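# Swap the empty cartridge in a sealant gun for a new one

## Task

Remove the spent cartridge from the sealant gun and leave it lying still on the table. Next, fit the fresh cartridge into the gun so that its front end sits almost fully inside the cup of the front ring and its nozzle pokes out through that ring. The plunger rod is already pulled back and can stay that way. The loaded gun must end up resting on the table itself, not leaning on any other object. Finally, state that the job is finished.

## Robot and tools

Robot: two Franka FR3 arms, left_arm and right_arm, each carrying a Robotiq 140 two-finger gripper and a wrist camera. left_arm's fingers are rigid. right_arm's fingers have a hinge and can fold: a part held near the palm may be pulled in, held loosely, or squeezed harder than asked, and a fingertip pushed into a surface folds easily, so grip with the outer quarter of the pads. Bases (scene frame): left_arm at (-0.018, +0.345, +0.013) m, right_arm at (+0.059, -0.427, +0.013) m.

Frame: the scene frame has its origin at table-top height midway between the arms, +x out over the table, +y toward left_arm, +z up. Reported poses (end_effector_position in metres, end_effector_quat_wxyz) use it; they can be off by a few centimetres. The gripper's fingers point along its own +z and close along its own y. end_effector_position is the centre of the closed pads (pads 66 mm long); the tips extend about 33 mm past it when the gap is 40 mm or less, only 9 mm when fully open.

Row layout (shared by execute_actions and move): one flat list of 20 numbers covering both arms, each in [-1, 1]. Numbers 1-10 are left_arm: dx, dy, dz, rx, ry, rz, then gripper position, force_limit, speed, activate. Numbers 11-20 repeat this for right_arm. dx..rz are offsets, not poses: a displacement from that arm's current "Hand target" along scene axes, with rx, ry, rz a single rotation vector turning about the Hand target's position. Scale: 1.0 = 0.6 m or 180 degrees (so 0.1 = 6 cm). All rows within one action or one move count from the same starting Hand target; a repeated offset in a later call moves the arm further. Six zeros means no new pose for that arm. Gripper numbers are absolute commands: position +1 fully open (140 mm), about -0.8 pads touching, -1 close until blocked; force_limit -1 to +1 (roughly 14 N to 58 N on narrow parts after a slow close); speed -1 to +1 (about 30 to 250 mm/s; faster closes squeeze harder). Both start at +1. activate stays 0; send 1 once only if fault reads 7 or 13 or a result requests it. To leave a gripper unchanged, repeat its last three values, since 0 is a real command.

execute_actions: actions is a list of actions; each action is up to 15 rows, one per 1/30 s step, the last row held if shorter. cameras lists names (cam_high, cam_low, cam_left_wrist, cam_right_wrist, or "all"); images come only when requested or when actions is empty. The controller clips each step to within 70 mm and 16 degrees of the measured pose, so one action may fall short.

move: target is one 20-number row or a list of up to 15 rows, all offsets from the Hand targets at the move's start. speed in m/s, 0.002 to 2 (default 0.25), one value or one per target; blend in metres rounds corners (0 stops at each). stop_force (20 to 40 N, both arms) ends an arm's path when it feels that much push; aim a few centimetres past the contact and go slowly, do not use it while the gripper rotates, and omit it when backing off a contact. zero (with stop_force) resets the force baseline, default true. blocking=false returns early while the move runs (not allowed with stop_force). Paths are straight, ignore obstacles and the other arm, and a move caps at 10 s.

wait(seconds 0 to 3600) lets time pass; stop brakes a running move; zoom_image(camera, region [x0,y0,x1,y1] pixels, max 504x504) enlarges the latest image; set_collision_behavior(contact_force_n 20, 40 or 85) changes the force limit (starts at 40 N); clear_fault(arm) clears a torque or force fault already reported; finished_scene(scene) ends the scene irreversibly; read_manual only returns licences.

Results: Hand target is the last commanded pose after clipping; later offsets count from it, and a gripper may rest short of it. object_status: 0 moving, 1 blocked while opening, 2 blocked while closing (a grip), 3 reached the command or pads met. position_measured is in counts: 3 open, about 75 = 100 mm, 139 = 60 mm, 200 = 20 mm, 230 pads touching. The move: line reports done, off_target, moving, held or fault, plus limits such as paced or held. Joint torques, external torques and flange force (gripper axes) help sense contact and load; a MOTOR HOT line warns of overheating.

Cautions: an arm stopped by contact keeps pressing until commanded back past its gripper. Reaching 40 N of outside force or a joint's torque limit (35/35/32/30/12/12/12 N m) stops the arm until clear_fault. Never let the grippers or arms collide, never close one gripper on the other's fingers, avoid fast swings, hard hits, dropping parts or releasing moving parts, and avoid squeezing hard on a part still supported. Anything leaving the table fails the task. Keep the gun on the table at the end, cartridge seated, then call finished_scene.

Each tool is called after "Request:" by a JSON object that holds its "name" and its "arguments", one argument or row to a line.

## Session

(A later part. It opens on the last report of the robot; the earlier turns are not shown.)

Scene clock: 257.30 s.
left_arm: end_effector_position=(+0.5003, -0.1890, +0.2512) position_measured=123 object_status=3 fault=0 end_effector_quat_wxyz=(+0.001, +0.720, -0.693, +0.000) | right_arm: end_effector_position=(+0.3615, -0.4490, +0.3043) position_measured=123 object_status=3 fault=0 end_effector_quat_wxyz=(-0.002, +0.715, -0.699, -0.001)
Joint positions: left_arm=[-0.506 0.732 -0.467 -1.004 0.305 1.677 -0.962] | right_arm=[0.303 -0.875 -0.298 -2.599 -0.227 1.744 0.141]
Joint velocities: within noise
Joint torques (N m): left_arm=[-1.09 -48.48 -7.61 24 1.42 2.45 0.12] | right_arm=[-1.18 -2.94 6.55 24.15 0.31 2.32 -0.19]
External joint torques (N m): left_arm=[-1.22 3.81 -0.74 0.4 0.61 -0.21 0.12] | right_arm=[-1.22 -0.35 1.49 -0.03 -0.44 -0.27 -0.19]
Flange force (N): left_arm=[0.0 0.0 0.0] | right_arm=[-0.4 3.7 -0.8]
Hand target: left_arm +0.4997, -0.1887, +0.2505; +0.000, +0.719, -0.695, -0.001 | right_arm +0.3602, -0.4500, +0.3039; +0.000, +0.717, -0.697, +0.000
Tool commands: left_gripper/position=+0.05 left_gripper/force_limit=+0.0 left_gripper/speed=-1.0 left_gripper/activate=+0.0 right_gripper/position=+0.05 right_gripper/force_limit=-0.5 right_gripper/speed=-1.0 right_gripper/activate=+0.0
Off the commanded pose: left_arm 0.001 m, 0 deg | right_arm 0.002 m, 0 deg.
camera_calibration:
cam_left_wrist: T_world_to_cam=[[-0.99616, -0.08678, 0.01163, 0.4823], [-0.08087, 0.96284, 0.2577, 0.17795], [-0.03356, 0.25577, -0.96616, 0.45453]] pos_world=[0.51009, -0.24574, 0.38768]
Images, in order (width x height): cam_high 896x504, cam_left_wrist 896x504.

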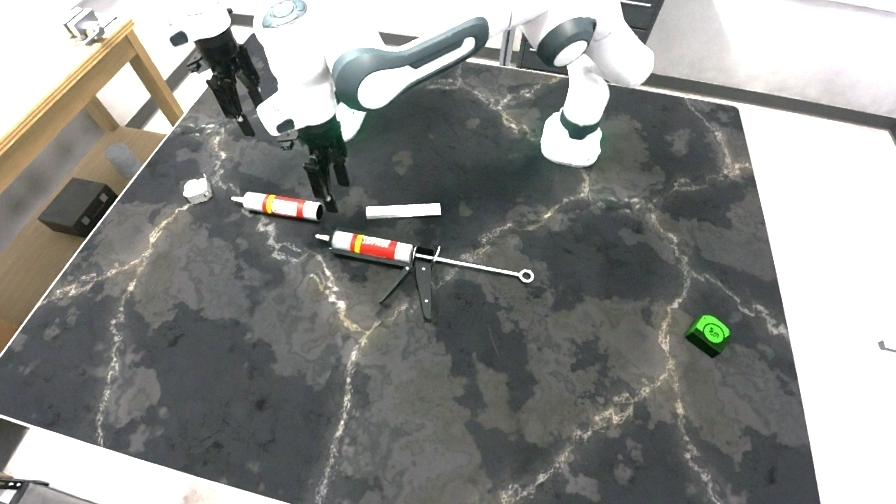

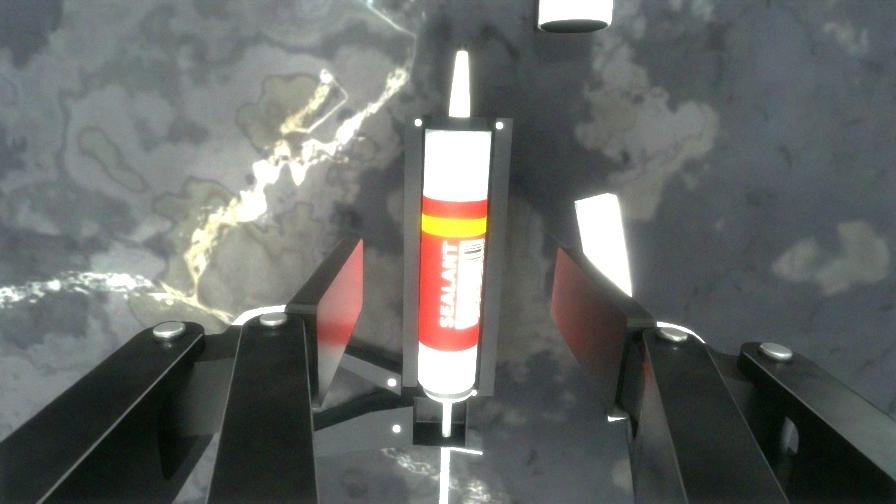

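Request:
{"name": "move", "arguments": {
  "target": [
    [-0.001,0.103,-0.24,0,0,0,0.05,0,-1,0,0,0,0,0,0,0,0.05,-0.5,-1,0],
    [-0.001,0.103,-0.318,0,0,0,0.05,0,-1,0,0,0,0,0,0,0,0.05,-0.5,-1,0],
    [-0.001,0.103,-0.318,0,0,0,-1,0,-1,0,0,0,0,0,0,0,0.05,-0.5,-1,0],
    [0,0.103,-0.307,0,0,0,-1,0,-1,0,0,0,0,0,0,0,0.05,-0.5,-1,0],
    [0,0.083,-0.3065,0,0,0,-1,0,-1,0,0,0,0,0,0,0,0.05,-0.5,-1,0]
  ],
  "speed": [0.3,0.1,0.1,0.03,0.03],
  "blend": [0.01,0,0,0,0],
  "cameras": ["cam_high","cam_left_wrist"]
}}

Request:
{"name": "zoom_image", "arguments": {
  "camera": "cam_high",
  "region": [310, 210, 440, 290]
}}

Scene clock: 274.43 s.
left_arm: end_effector_position=(+0.4987, -0.1370, +0.0636) position_measured=162 object_status=2 fault=0 end_effector_quat_wxyz=(+0.001, +0.718, -0.696, -0.003) | right_arm: end_effector_position=(+0.3615, -0.4490, +0.3043) position_measured=123 object_status=3 fault=0 end_effector_quat_wxyz=(-0.002, +0.715, -0.699, -0.001)
Joint positions: left_arm=[-0.372 0.727 -0.446 -1.515 0.349 2.156 -0.973] | right_arm=[0.303 -0.875 -0.298 -2.599 -0.227 1.744 0.141]
Joint velocities: left_arm=[-0.003 -0.001 0 0.003 0 -0.003 -0.003] | right_arm=[within noise]
Joint torques (N m): left_arm=[-0.79 -48.39 -9.93 24.37 0.93 2.91 -0.18] | right_arm=[-1.19 -2.85 6.56 24.08 0.32 2.34 -0.11]
External joint torques (N m): left_arm=[-0.64 1.77 -1.14 1.66 0.25 0.26 -0.18] | right_arm=[-1.22 -0.33 1.52 0 -0.43 -0.24 -0.11]
Flange force (N): left_arm=[11.2 -9.3 2.2] | right_arm=[-0.6 3.6 -0.8]
Hand target: left_arm +0.4997, -0.1389, +0.0666; +0.000, +0.719, -0.695, -0.001 | right_arm +0.3602, -0.4500, +0.3039; +0.000, +0.717, -0.697, +0.000
Off the commanded pose: left_arm 0.004 m, 0 deg | right_arm 0.002 m, 0 deg.
move: off_target (left_arm)
cam_left_wrist: T_world_to_cam=[[-0.99667, -0.07986, 0.01618, 0.48832], [-0.07279, 0.96186, 0.26366, 0.17138], [-0.03662, 0.26161, -0.96448, 0.26217]] pos_world=[0.50877, -0.19443, 0.19977]

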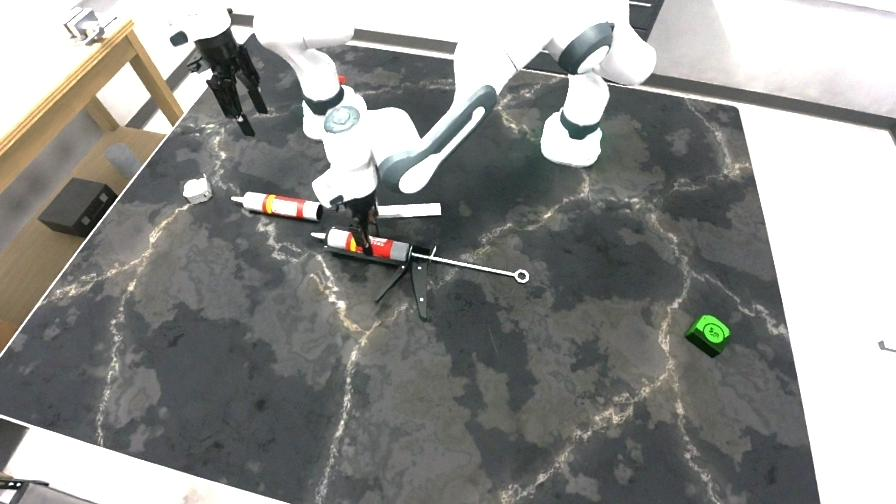

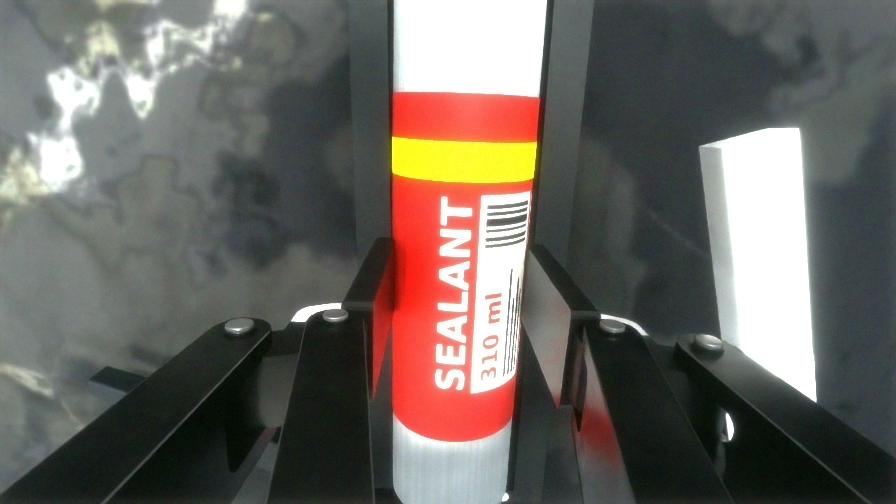

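Scaled by 3.877 from the camera's image (finer frame: 1280x720).

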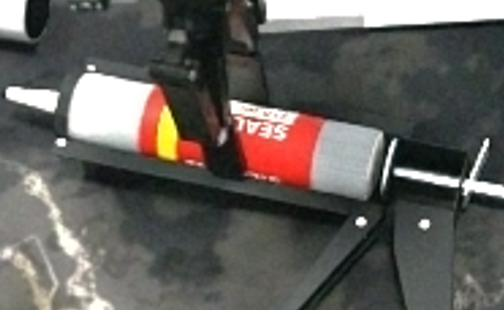

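Request:
{"name": "move", "arguments": {
  "target": [
    [0,0,0,0,0,0,-1,0,-1,0,0.233,0.25,-0.2,0.139,0,0,-0.32,-0.5,0,0],
    [0,0,0,0,0,0,-1,0,-1,0,0.233,0.25,-0.4315,0.139,0,0,-0.32,-0.5,0,0]
  ],
  "speed": [0.25,0.12],
  "blend": [0.01,0],
  "cameras": ["cam_high","cam_right_wrist"]
}}

Request:
{"name": "zoom_image", "arguments": {
  "camera": "cam_high",
  "region": [270, 150, 440, 290]
}}

Scene clock: 297.73 s.
left_arm: end_effector_position=(+0.4986, -0.1370, +0.0637) position_measured=162 object_status=2 fault=0 end_effector_quat_wxyz=(+0.001, +0.718, -0.696, -0.003) | right_arm: end_effector_position=(+0.5000, -0.3011, +0.0450) position_measured=169 object_status=3 fault=0 end_effector_quat_wxyz=(-0.154, +0.699, -0.682, -0.150)
Joint positions: left_arm=[-0.372 0.727 -0.446 -1.515 0.349 2.155 -0.974] | right_arm=[0.845 0.14 -0.756 -2.528 0.922 2.459 -0.695]
Joint velocities: left_arm=[within noise] | right_arm=[0.002 -0.001 -0.001 0 0 0 -0.007]
Joint torques (N m): left_arm=[-1.35 -48.34 -9.89 24.63 0.94 2.79 -0.25] | right_arm=[-1.6 -21.37 -1.75 18.71 0.68 1.5 -0.24]
External joint torques (N m): left_arm=[-1.3 1.73 -1.2 1.96 0.27 0.16 -0.25] | right_arm=[-1.47 1.5 1.02 0.54 0.53 -0.23 -0.22]
Flange force (N): left_arm=[13.8 -10.5 2.0] | right_arm=[5.9 -9.2 11.0]
Hand target: left_arm +0.4997, -0.1389, +0.0666; +0.000, +0.719, -0.695, -0.001 | right_arm +0.5000, -0.3000, +0.0450; -0.155, +0.700, -0.680, -0.151
Off the commanded pose: left_arm 0.004 m, 0 deg | right_arm 0.001 m, 0 deg.
move: done
cam_right_wrist: T_world_to_cam=[[-0.99781, -0.06268, -0.02134, 0.48992], [-0.05707, 0.65067, 0.75721, 0.17994], [-0.03357, 0.75677, -0.65282, 0.41527]] pos_world=[0.51306, -0.40064, 0.1453]

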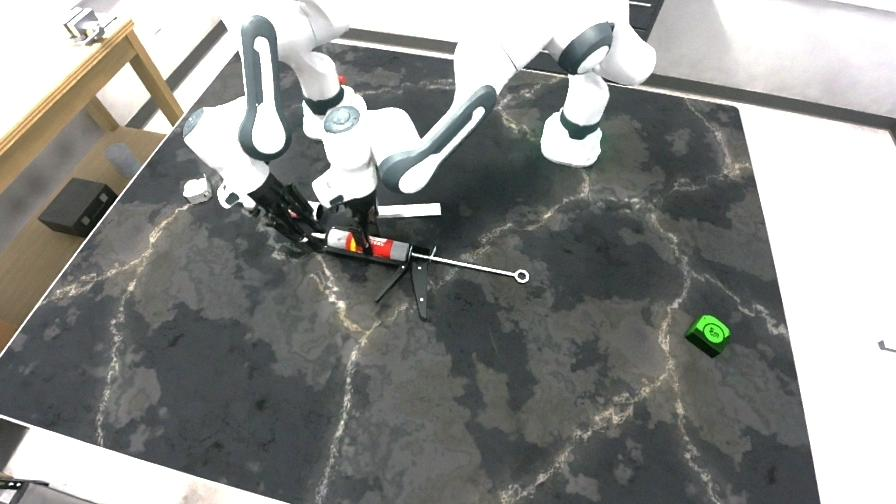

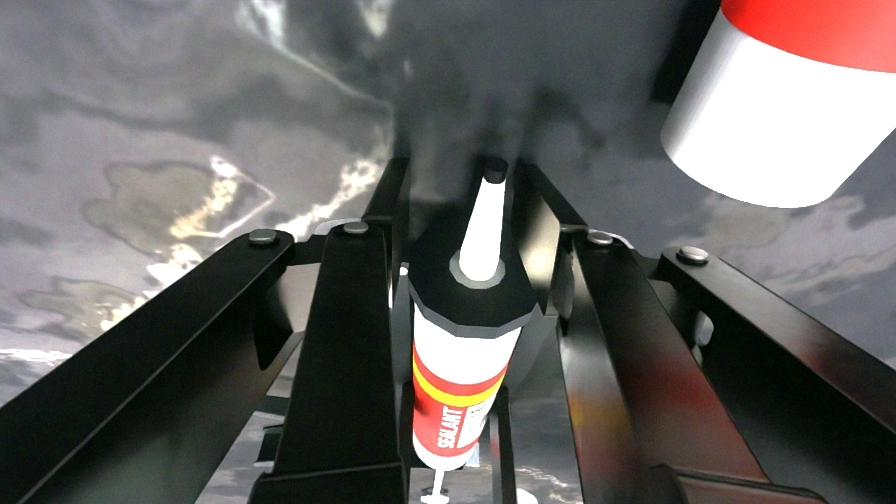

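Scaled by 2.965 from the camera's image (finer frame: 1280x720).

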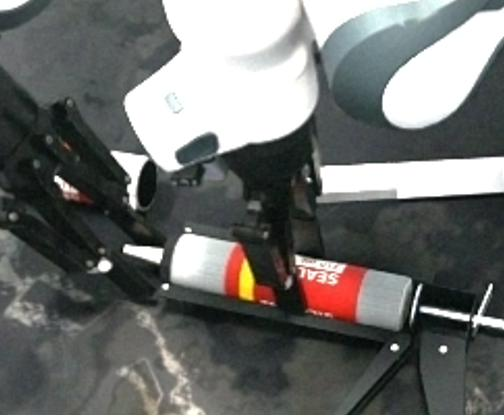

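Request:
{"name": "move", "arguments": {
  "target": [
    [0,-0.04,0,0,0,0,-1,0,-1,0,0,0,0,0,0,0,-0.32,-0.5,0,0]
  ],
  "speed": 0.02,
  "stop_force": 25,
  "cameras": ["cam_high","cam_left_wrist","cam_right_wrist"]
}}

Request:
{"name": "zoom_image", "arguments": {
  "camera": "cam_right_wrist",
  "region": [380, 140, 580, 504]
}}

Scene clock: 304.80 s.
left_arm: end_effector_position=(+0.5011, -0.1516, +0.0612) position_measured=162 object_status=2 fault=0 end_effector_quat_wxyz=(-0.003, +0.720, -0.694, -0.010) | right_arm: end_effector_position=(+0.5017, -0.3067, +0.0437) position_measured=169 object_status=3 fault=0 end_effector_quat_wxyz=(-0.154, +0.698, -0.684, -0.146)
Joint positions: left_arm=[-0.415 0.78 -0.432 -1.421 0.356 2.103 -0.988] | right_arm=[0.837 0.144 -0.757 -2.528 0.922 2.464 -0.7]
Joint torques (N m): left_arm=[-4.08 -49.83 -13.22 25.93 0.52 4.56 -0.35] | right_arm=[1.11 -23.71 0.69 19.04 1.02 0.32 -0.02]
External joint torques (N m): left_arm=[-4.19 1.96 -4.69 3.03 -0.18 1.96 -0.35] | right_arm=[1.25 -0.84 3.53 0.92 0.87 -1.43 -0.01]
Flange force (N): left_arm=[21.6 -11.6 3.3] | right_arm=[-2.1 -4.9 7.9]
Hand target: left_arm +0.4997, -0.1629, +0.0666; +0.000, +0.719, -0.695, -0.001 | right_arm +0.5000, -0.3000, +0.0450; -0.155, +0.700, -0.680, -0.151
Off the commanded pose: left_arm 0.013 m, 1 deg | right_arm 0.007 m, 1 deg.
move: off_target (left_arm)
cam_left_wrist: T_world_to_cam=[[-0.9961, -0.08595, 0.01988, 0.48815], [-0.07704, 0.95728, 0.27872, 0.18685], [-0.04299, 0.2761, -0.96017, 0.26893]] pos_world=[0.5122, -0.21116, 0.19644]
cam_right_wrist: T_world_to_cam=[[-0.99808, -0.05687, -0.02452, 0.49333], [-0.05585, 0.65529, 0.75331, 0.18571], [-0.02677, 0.75324, -0.65721, 0.41449]] pos_world=[0.51385, -0.40584, 0.14461]

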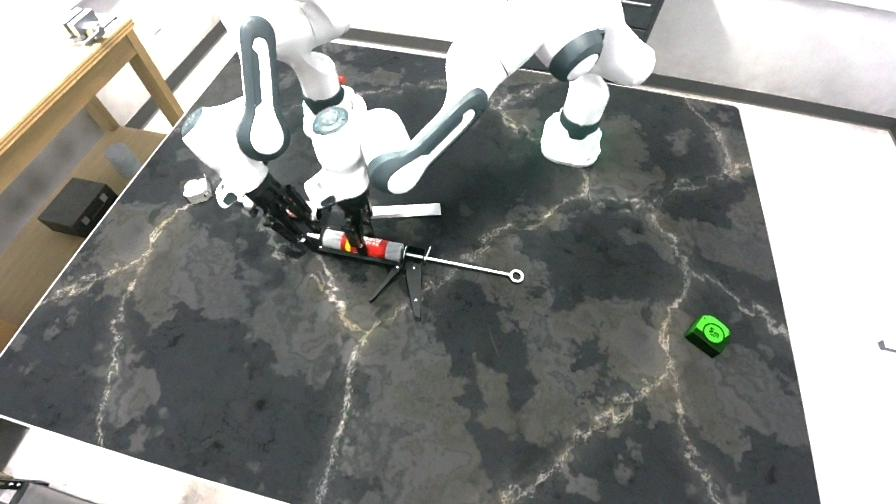

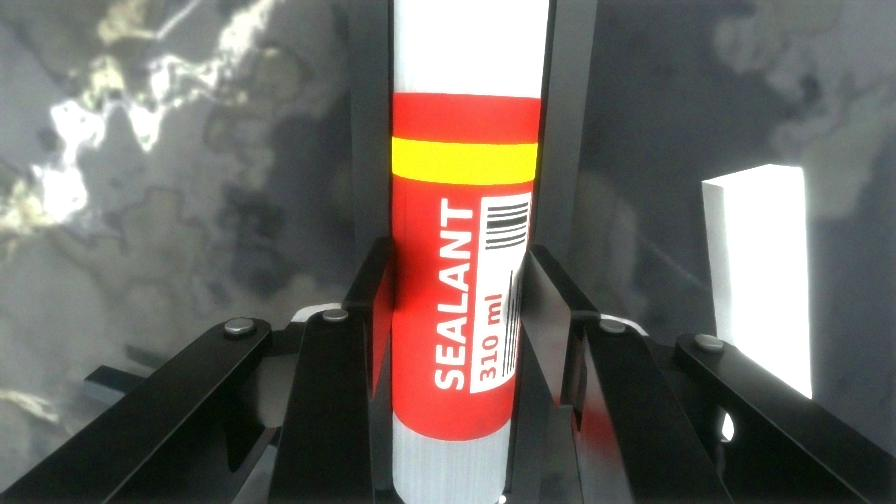

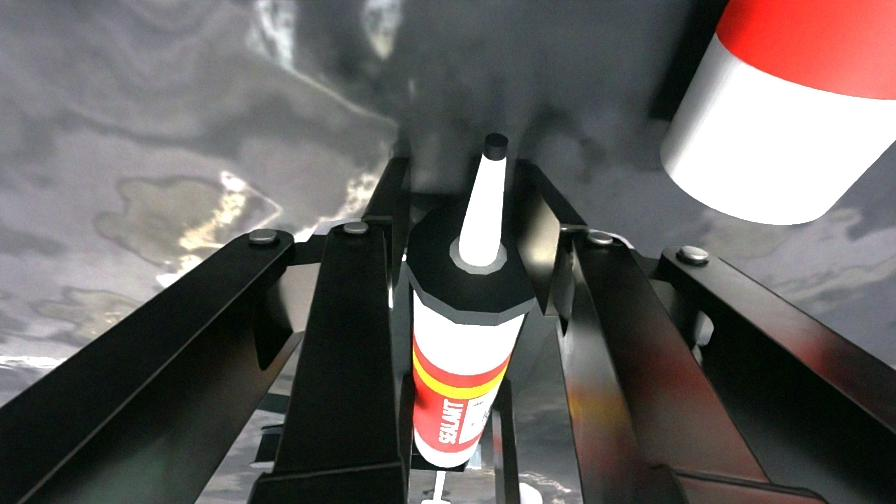

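Scaled by 1.385 from the camera's image (finer frame: 1280x720).

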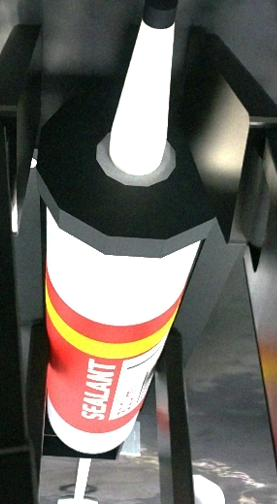

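Request:
{"name": "move", "arguments": {
  "target": [
    [0.001,0.02,-0.009,0,0,0,-1,0,-1,0,0,0,0,0,0,0,-0.32,-0.5,0,0],
    [0.001,0.02,-0.009,0,0,0,0.05,0,-1,0,0,-0.04,0,0,0,0,-0.32,-0.5,0,0],
    [0,0.02,0.25,0,0,0,0.05,0,-1,0,0,-0.07,0.25,0,0,0,-0.32,-0.5,0,0]
  ],
  "speed": [0.04,0.08,0.15],
  "cameras": ["cam_high","cam_left_wrist","cam_right_wrist"]
}}

Request:
{"name": "zoom_image", "arguments": {
  "camera": "cam_left_wrist",
  "region": [380, 270, 540, 430]
}}

Request:
{"name": "zoom_image", "arguments": {
  "camera": "cam_right_wrist",
  "region": [400, 200, 640, 504]
}}

Scene clock: 336.63 s.
left_arm: end_effector_position=(+0.5012, -0.1503, +0.2171) position_measured=123 object_status=3 fault=0 end_effector_quat_wxyz=(-0.001, +0.721, -0.693, +0.001) | right_arm: end_effector_position=(+0.5007, -0.3418, +0.1954) position_measured=169 object_status=3 fault=0 end_effector_quat_wxyz=(-0.158, +0.701, -0.679, -0.150)
Joint positions: left_arm=[-0.389 0.611 -0.491 -1.301 0.287 1.844 -0.946] | right_arm=[0.626 -0.304 -0.679 -2.493 0.317 2.226 -0.245]
Joint velocities: left_arm=[within noise] | right_arm=[0 0 0 -0.001 -0.001 0 0.004]
Joint torques (N m): left_arm=[-0.63 -44.97 -8.6 24.51 0.62 2.45 0.1] | right_arm=[-1.65 -14.36 6.19 23.39 0.73 1.85 0.19]
External joint torques (N m): left_arm=[-0.61 3.8 -1.07 0.44 -0.17 -0.21 0.1] | right_arm=[-1.59 1.3 1.3 0.66 0.03 -0.29 0.21]
Flange force (N): left_arm=[14.5 -12.5 -0.2] | right_arm=[-0.7 -2.7 -1.7]
Hand target: left_arm +0.4997, -0.1509, +0.2166; +0.000, +0.719, -0.695, -0.001 | right_arm +0.5000, -0.3420, +0.1950; -0.155, +0.700, -0.680, -0.151
Off the commanded pose: left_arm 0.002 m, 0 deg | right_arm 0.001 m, 0 deg.
move: done
cam_left_wrist: T_world_to_cam=[[-0.99618, -0.08689, 0.00835, 0.48776], [-0.08174, 0.96208, 0.26024, 0.14933], [-0.03065, 0.25856, -0.96551, 0.41056]] pos_world=[0.51068, -0.20744, 0.35346]
cam_right_wrist: T_world_to_cam=[[-0.99722, -0.06918, -0.02762, 0.49001], [-0.06588, 0.64613, 0.76038, 0.09488], [-0.03475, 0.76008, -0.6489, 0.54525]] pos_world=[0.51385, -0.44184, 0.29521]

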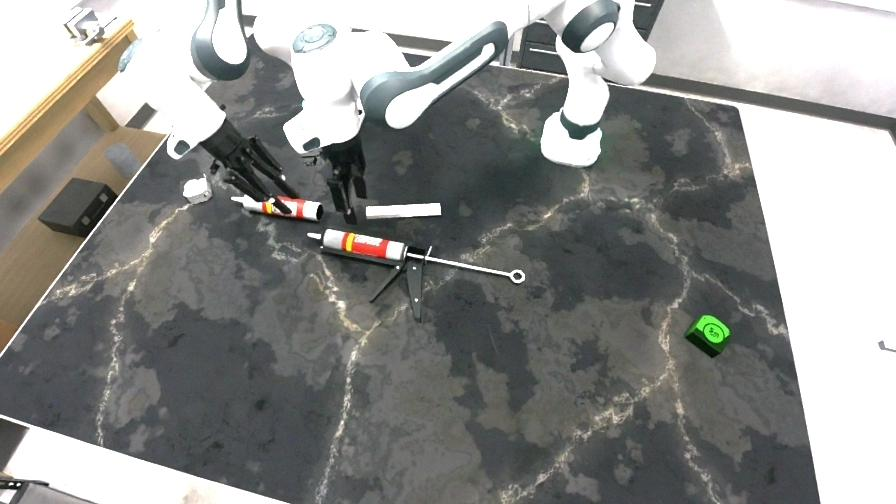

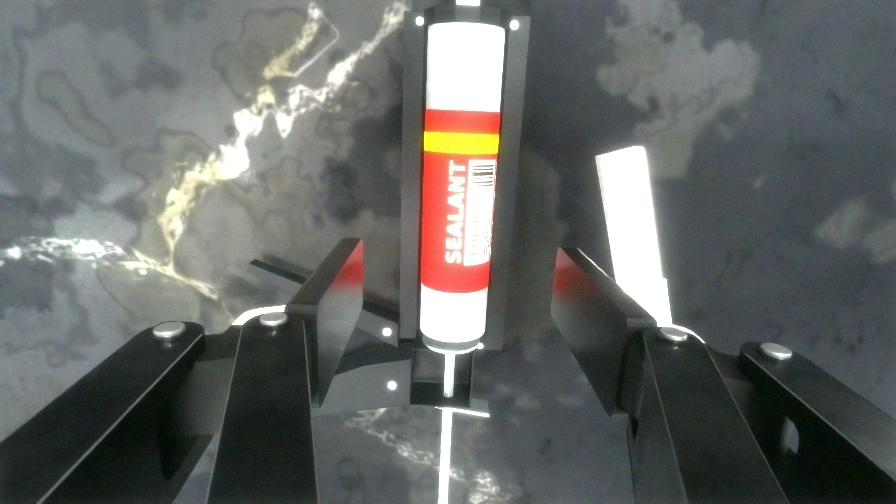

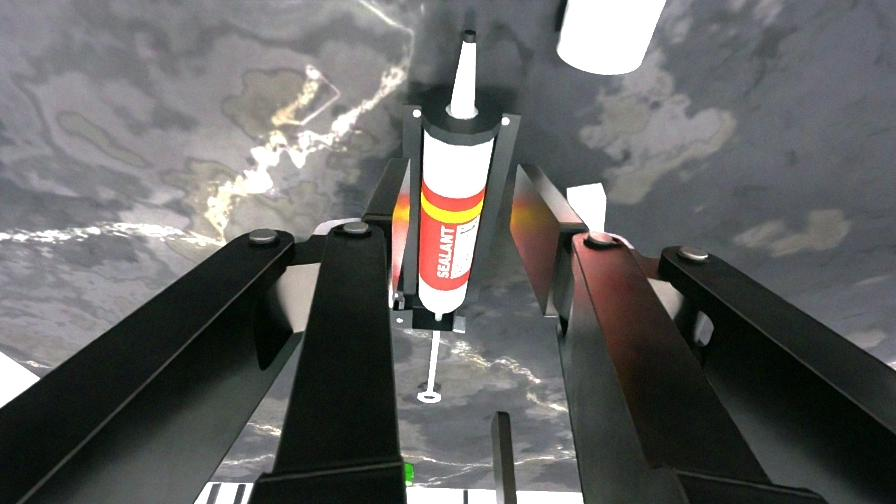

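Scaled by 3.150 from the camera's image (finer frame: 1280x720).

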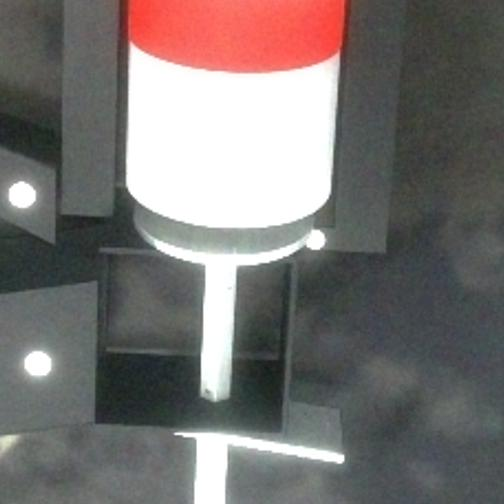

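Scaled by 1.658 from the camera's image (finer frame: 1280x720).

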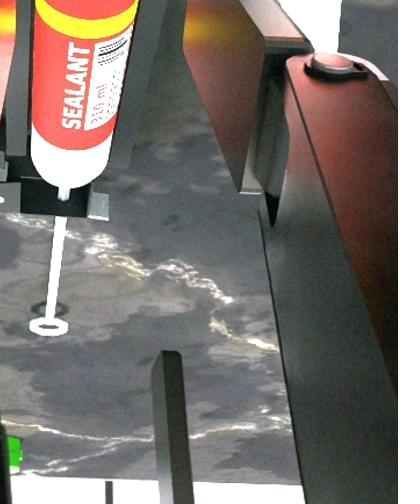

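Request:
{"name": "finished_scene", "arguments": {
  "scene": 2
}}

The scene is finished: the task was done.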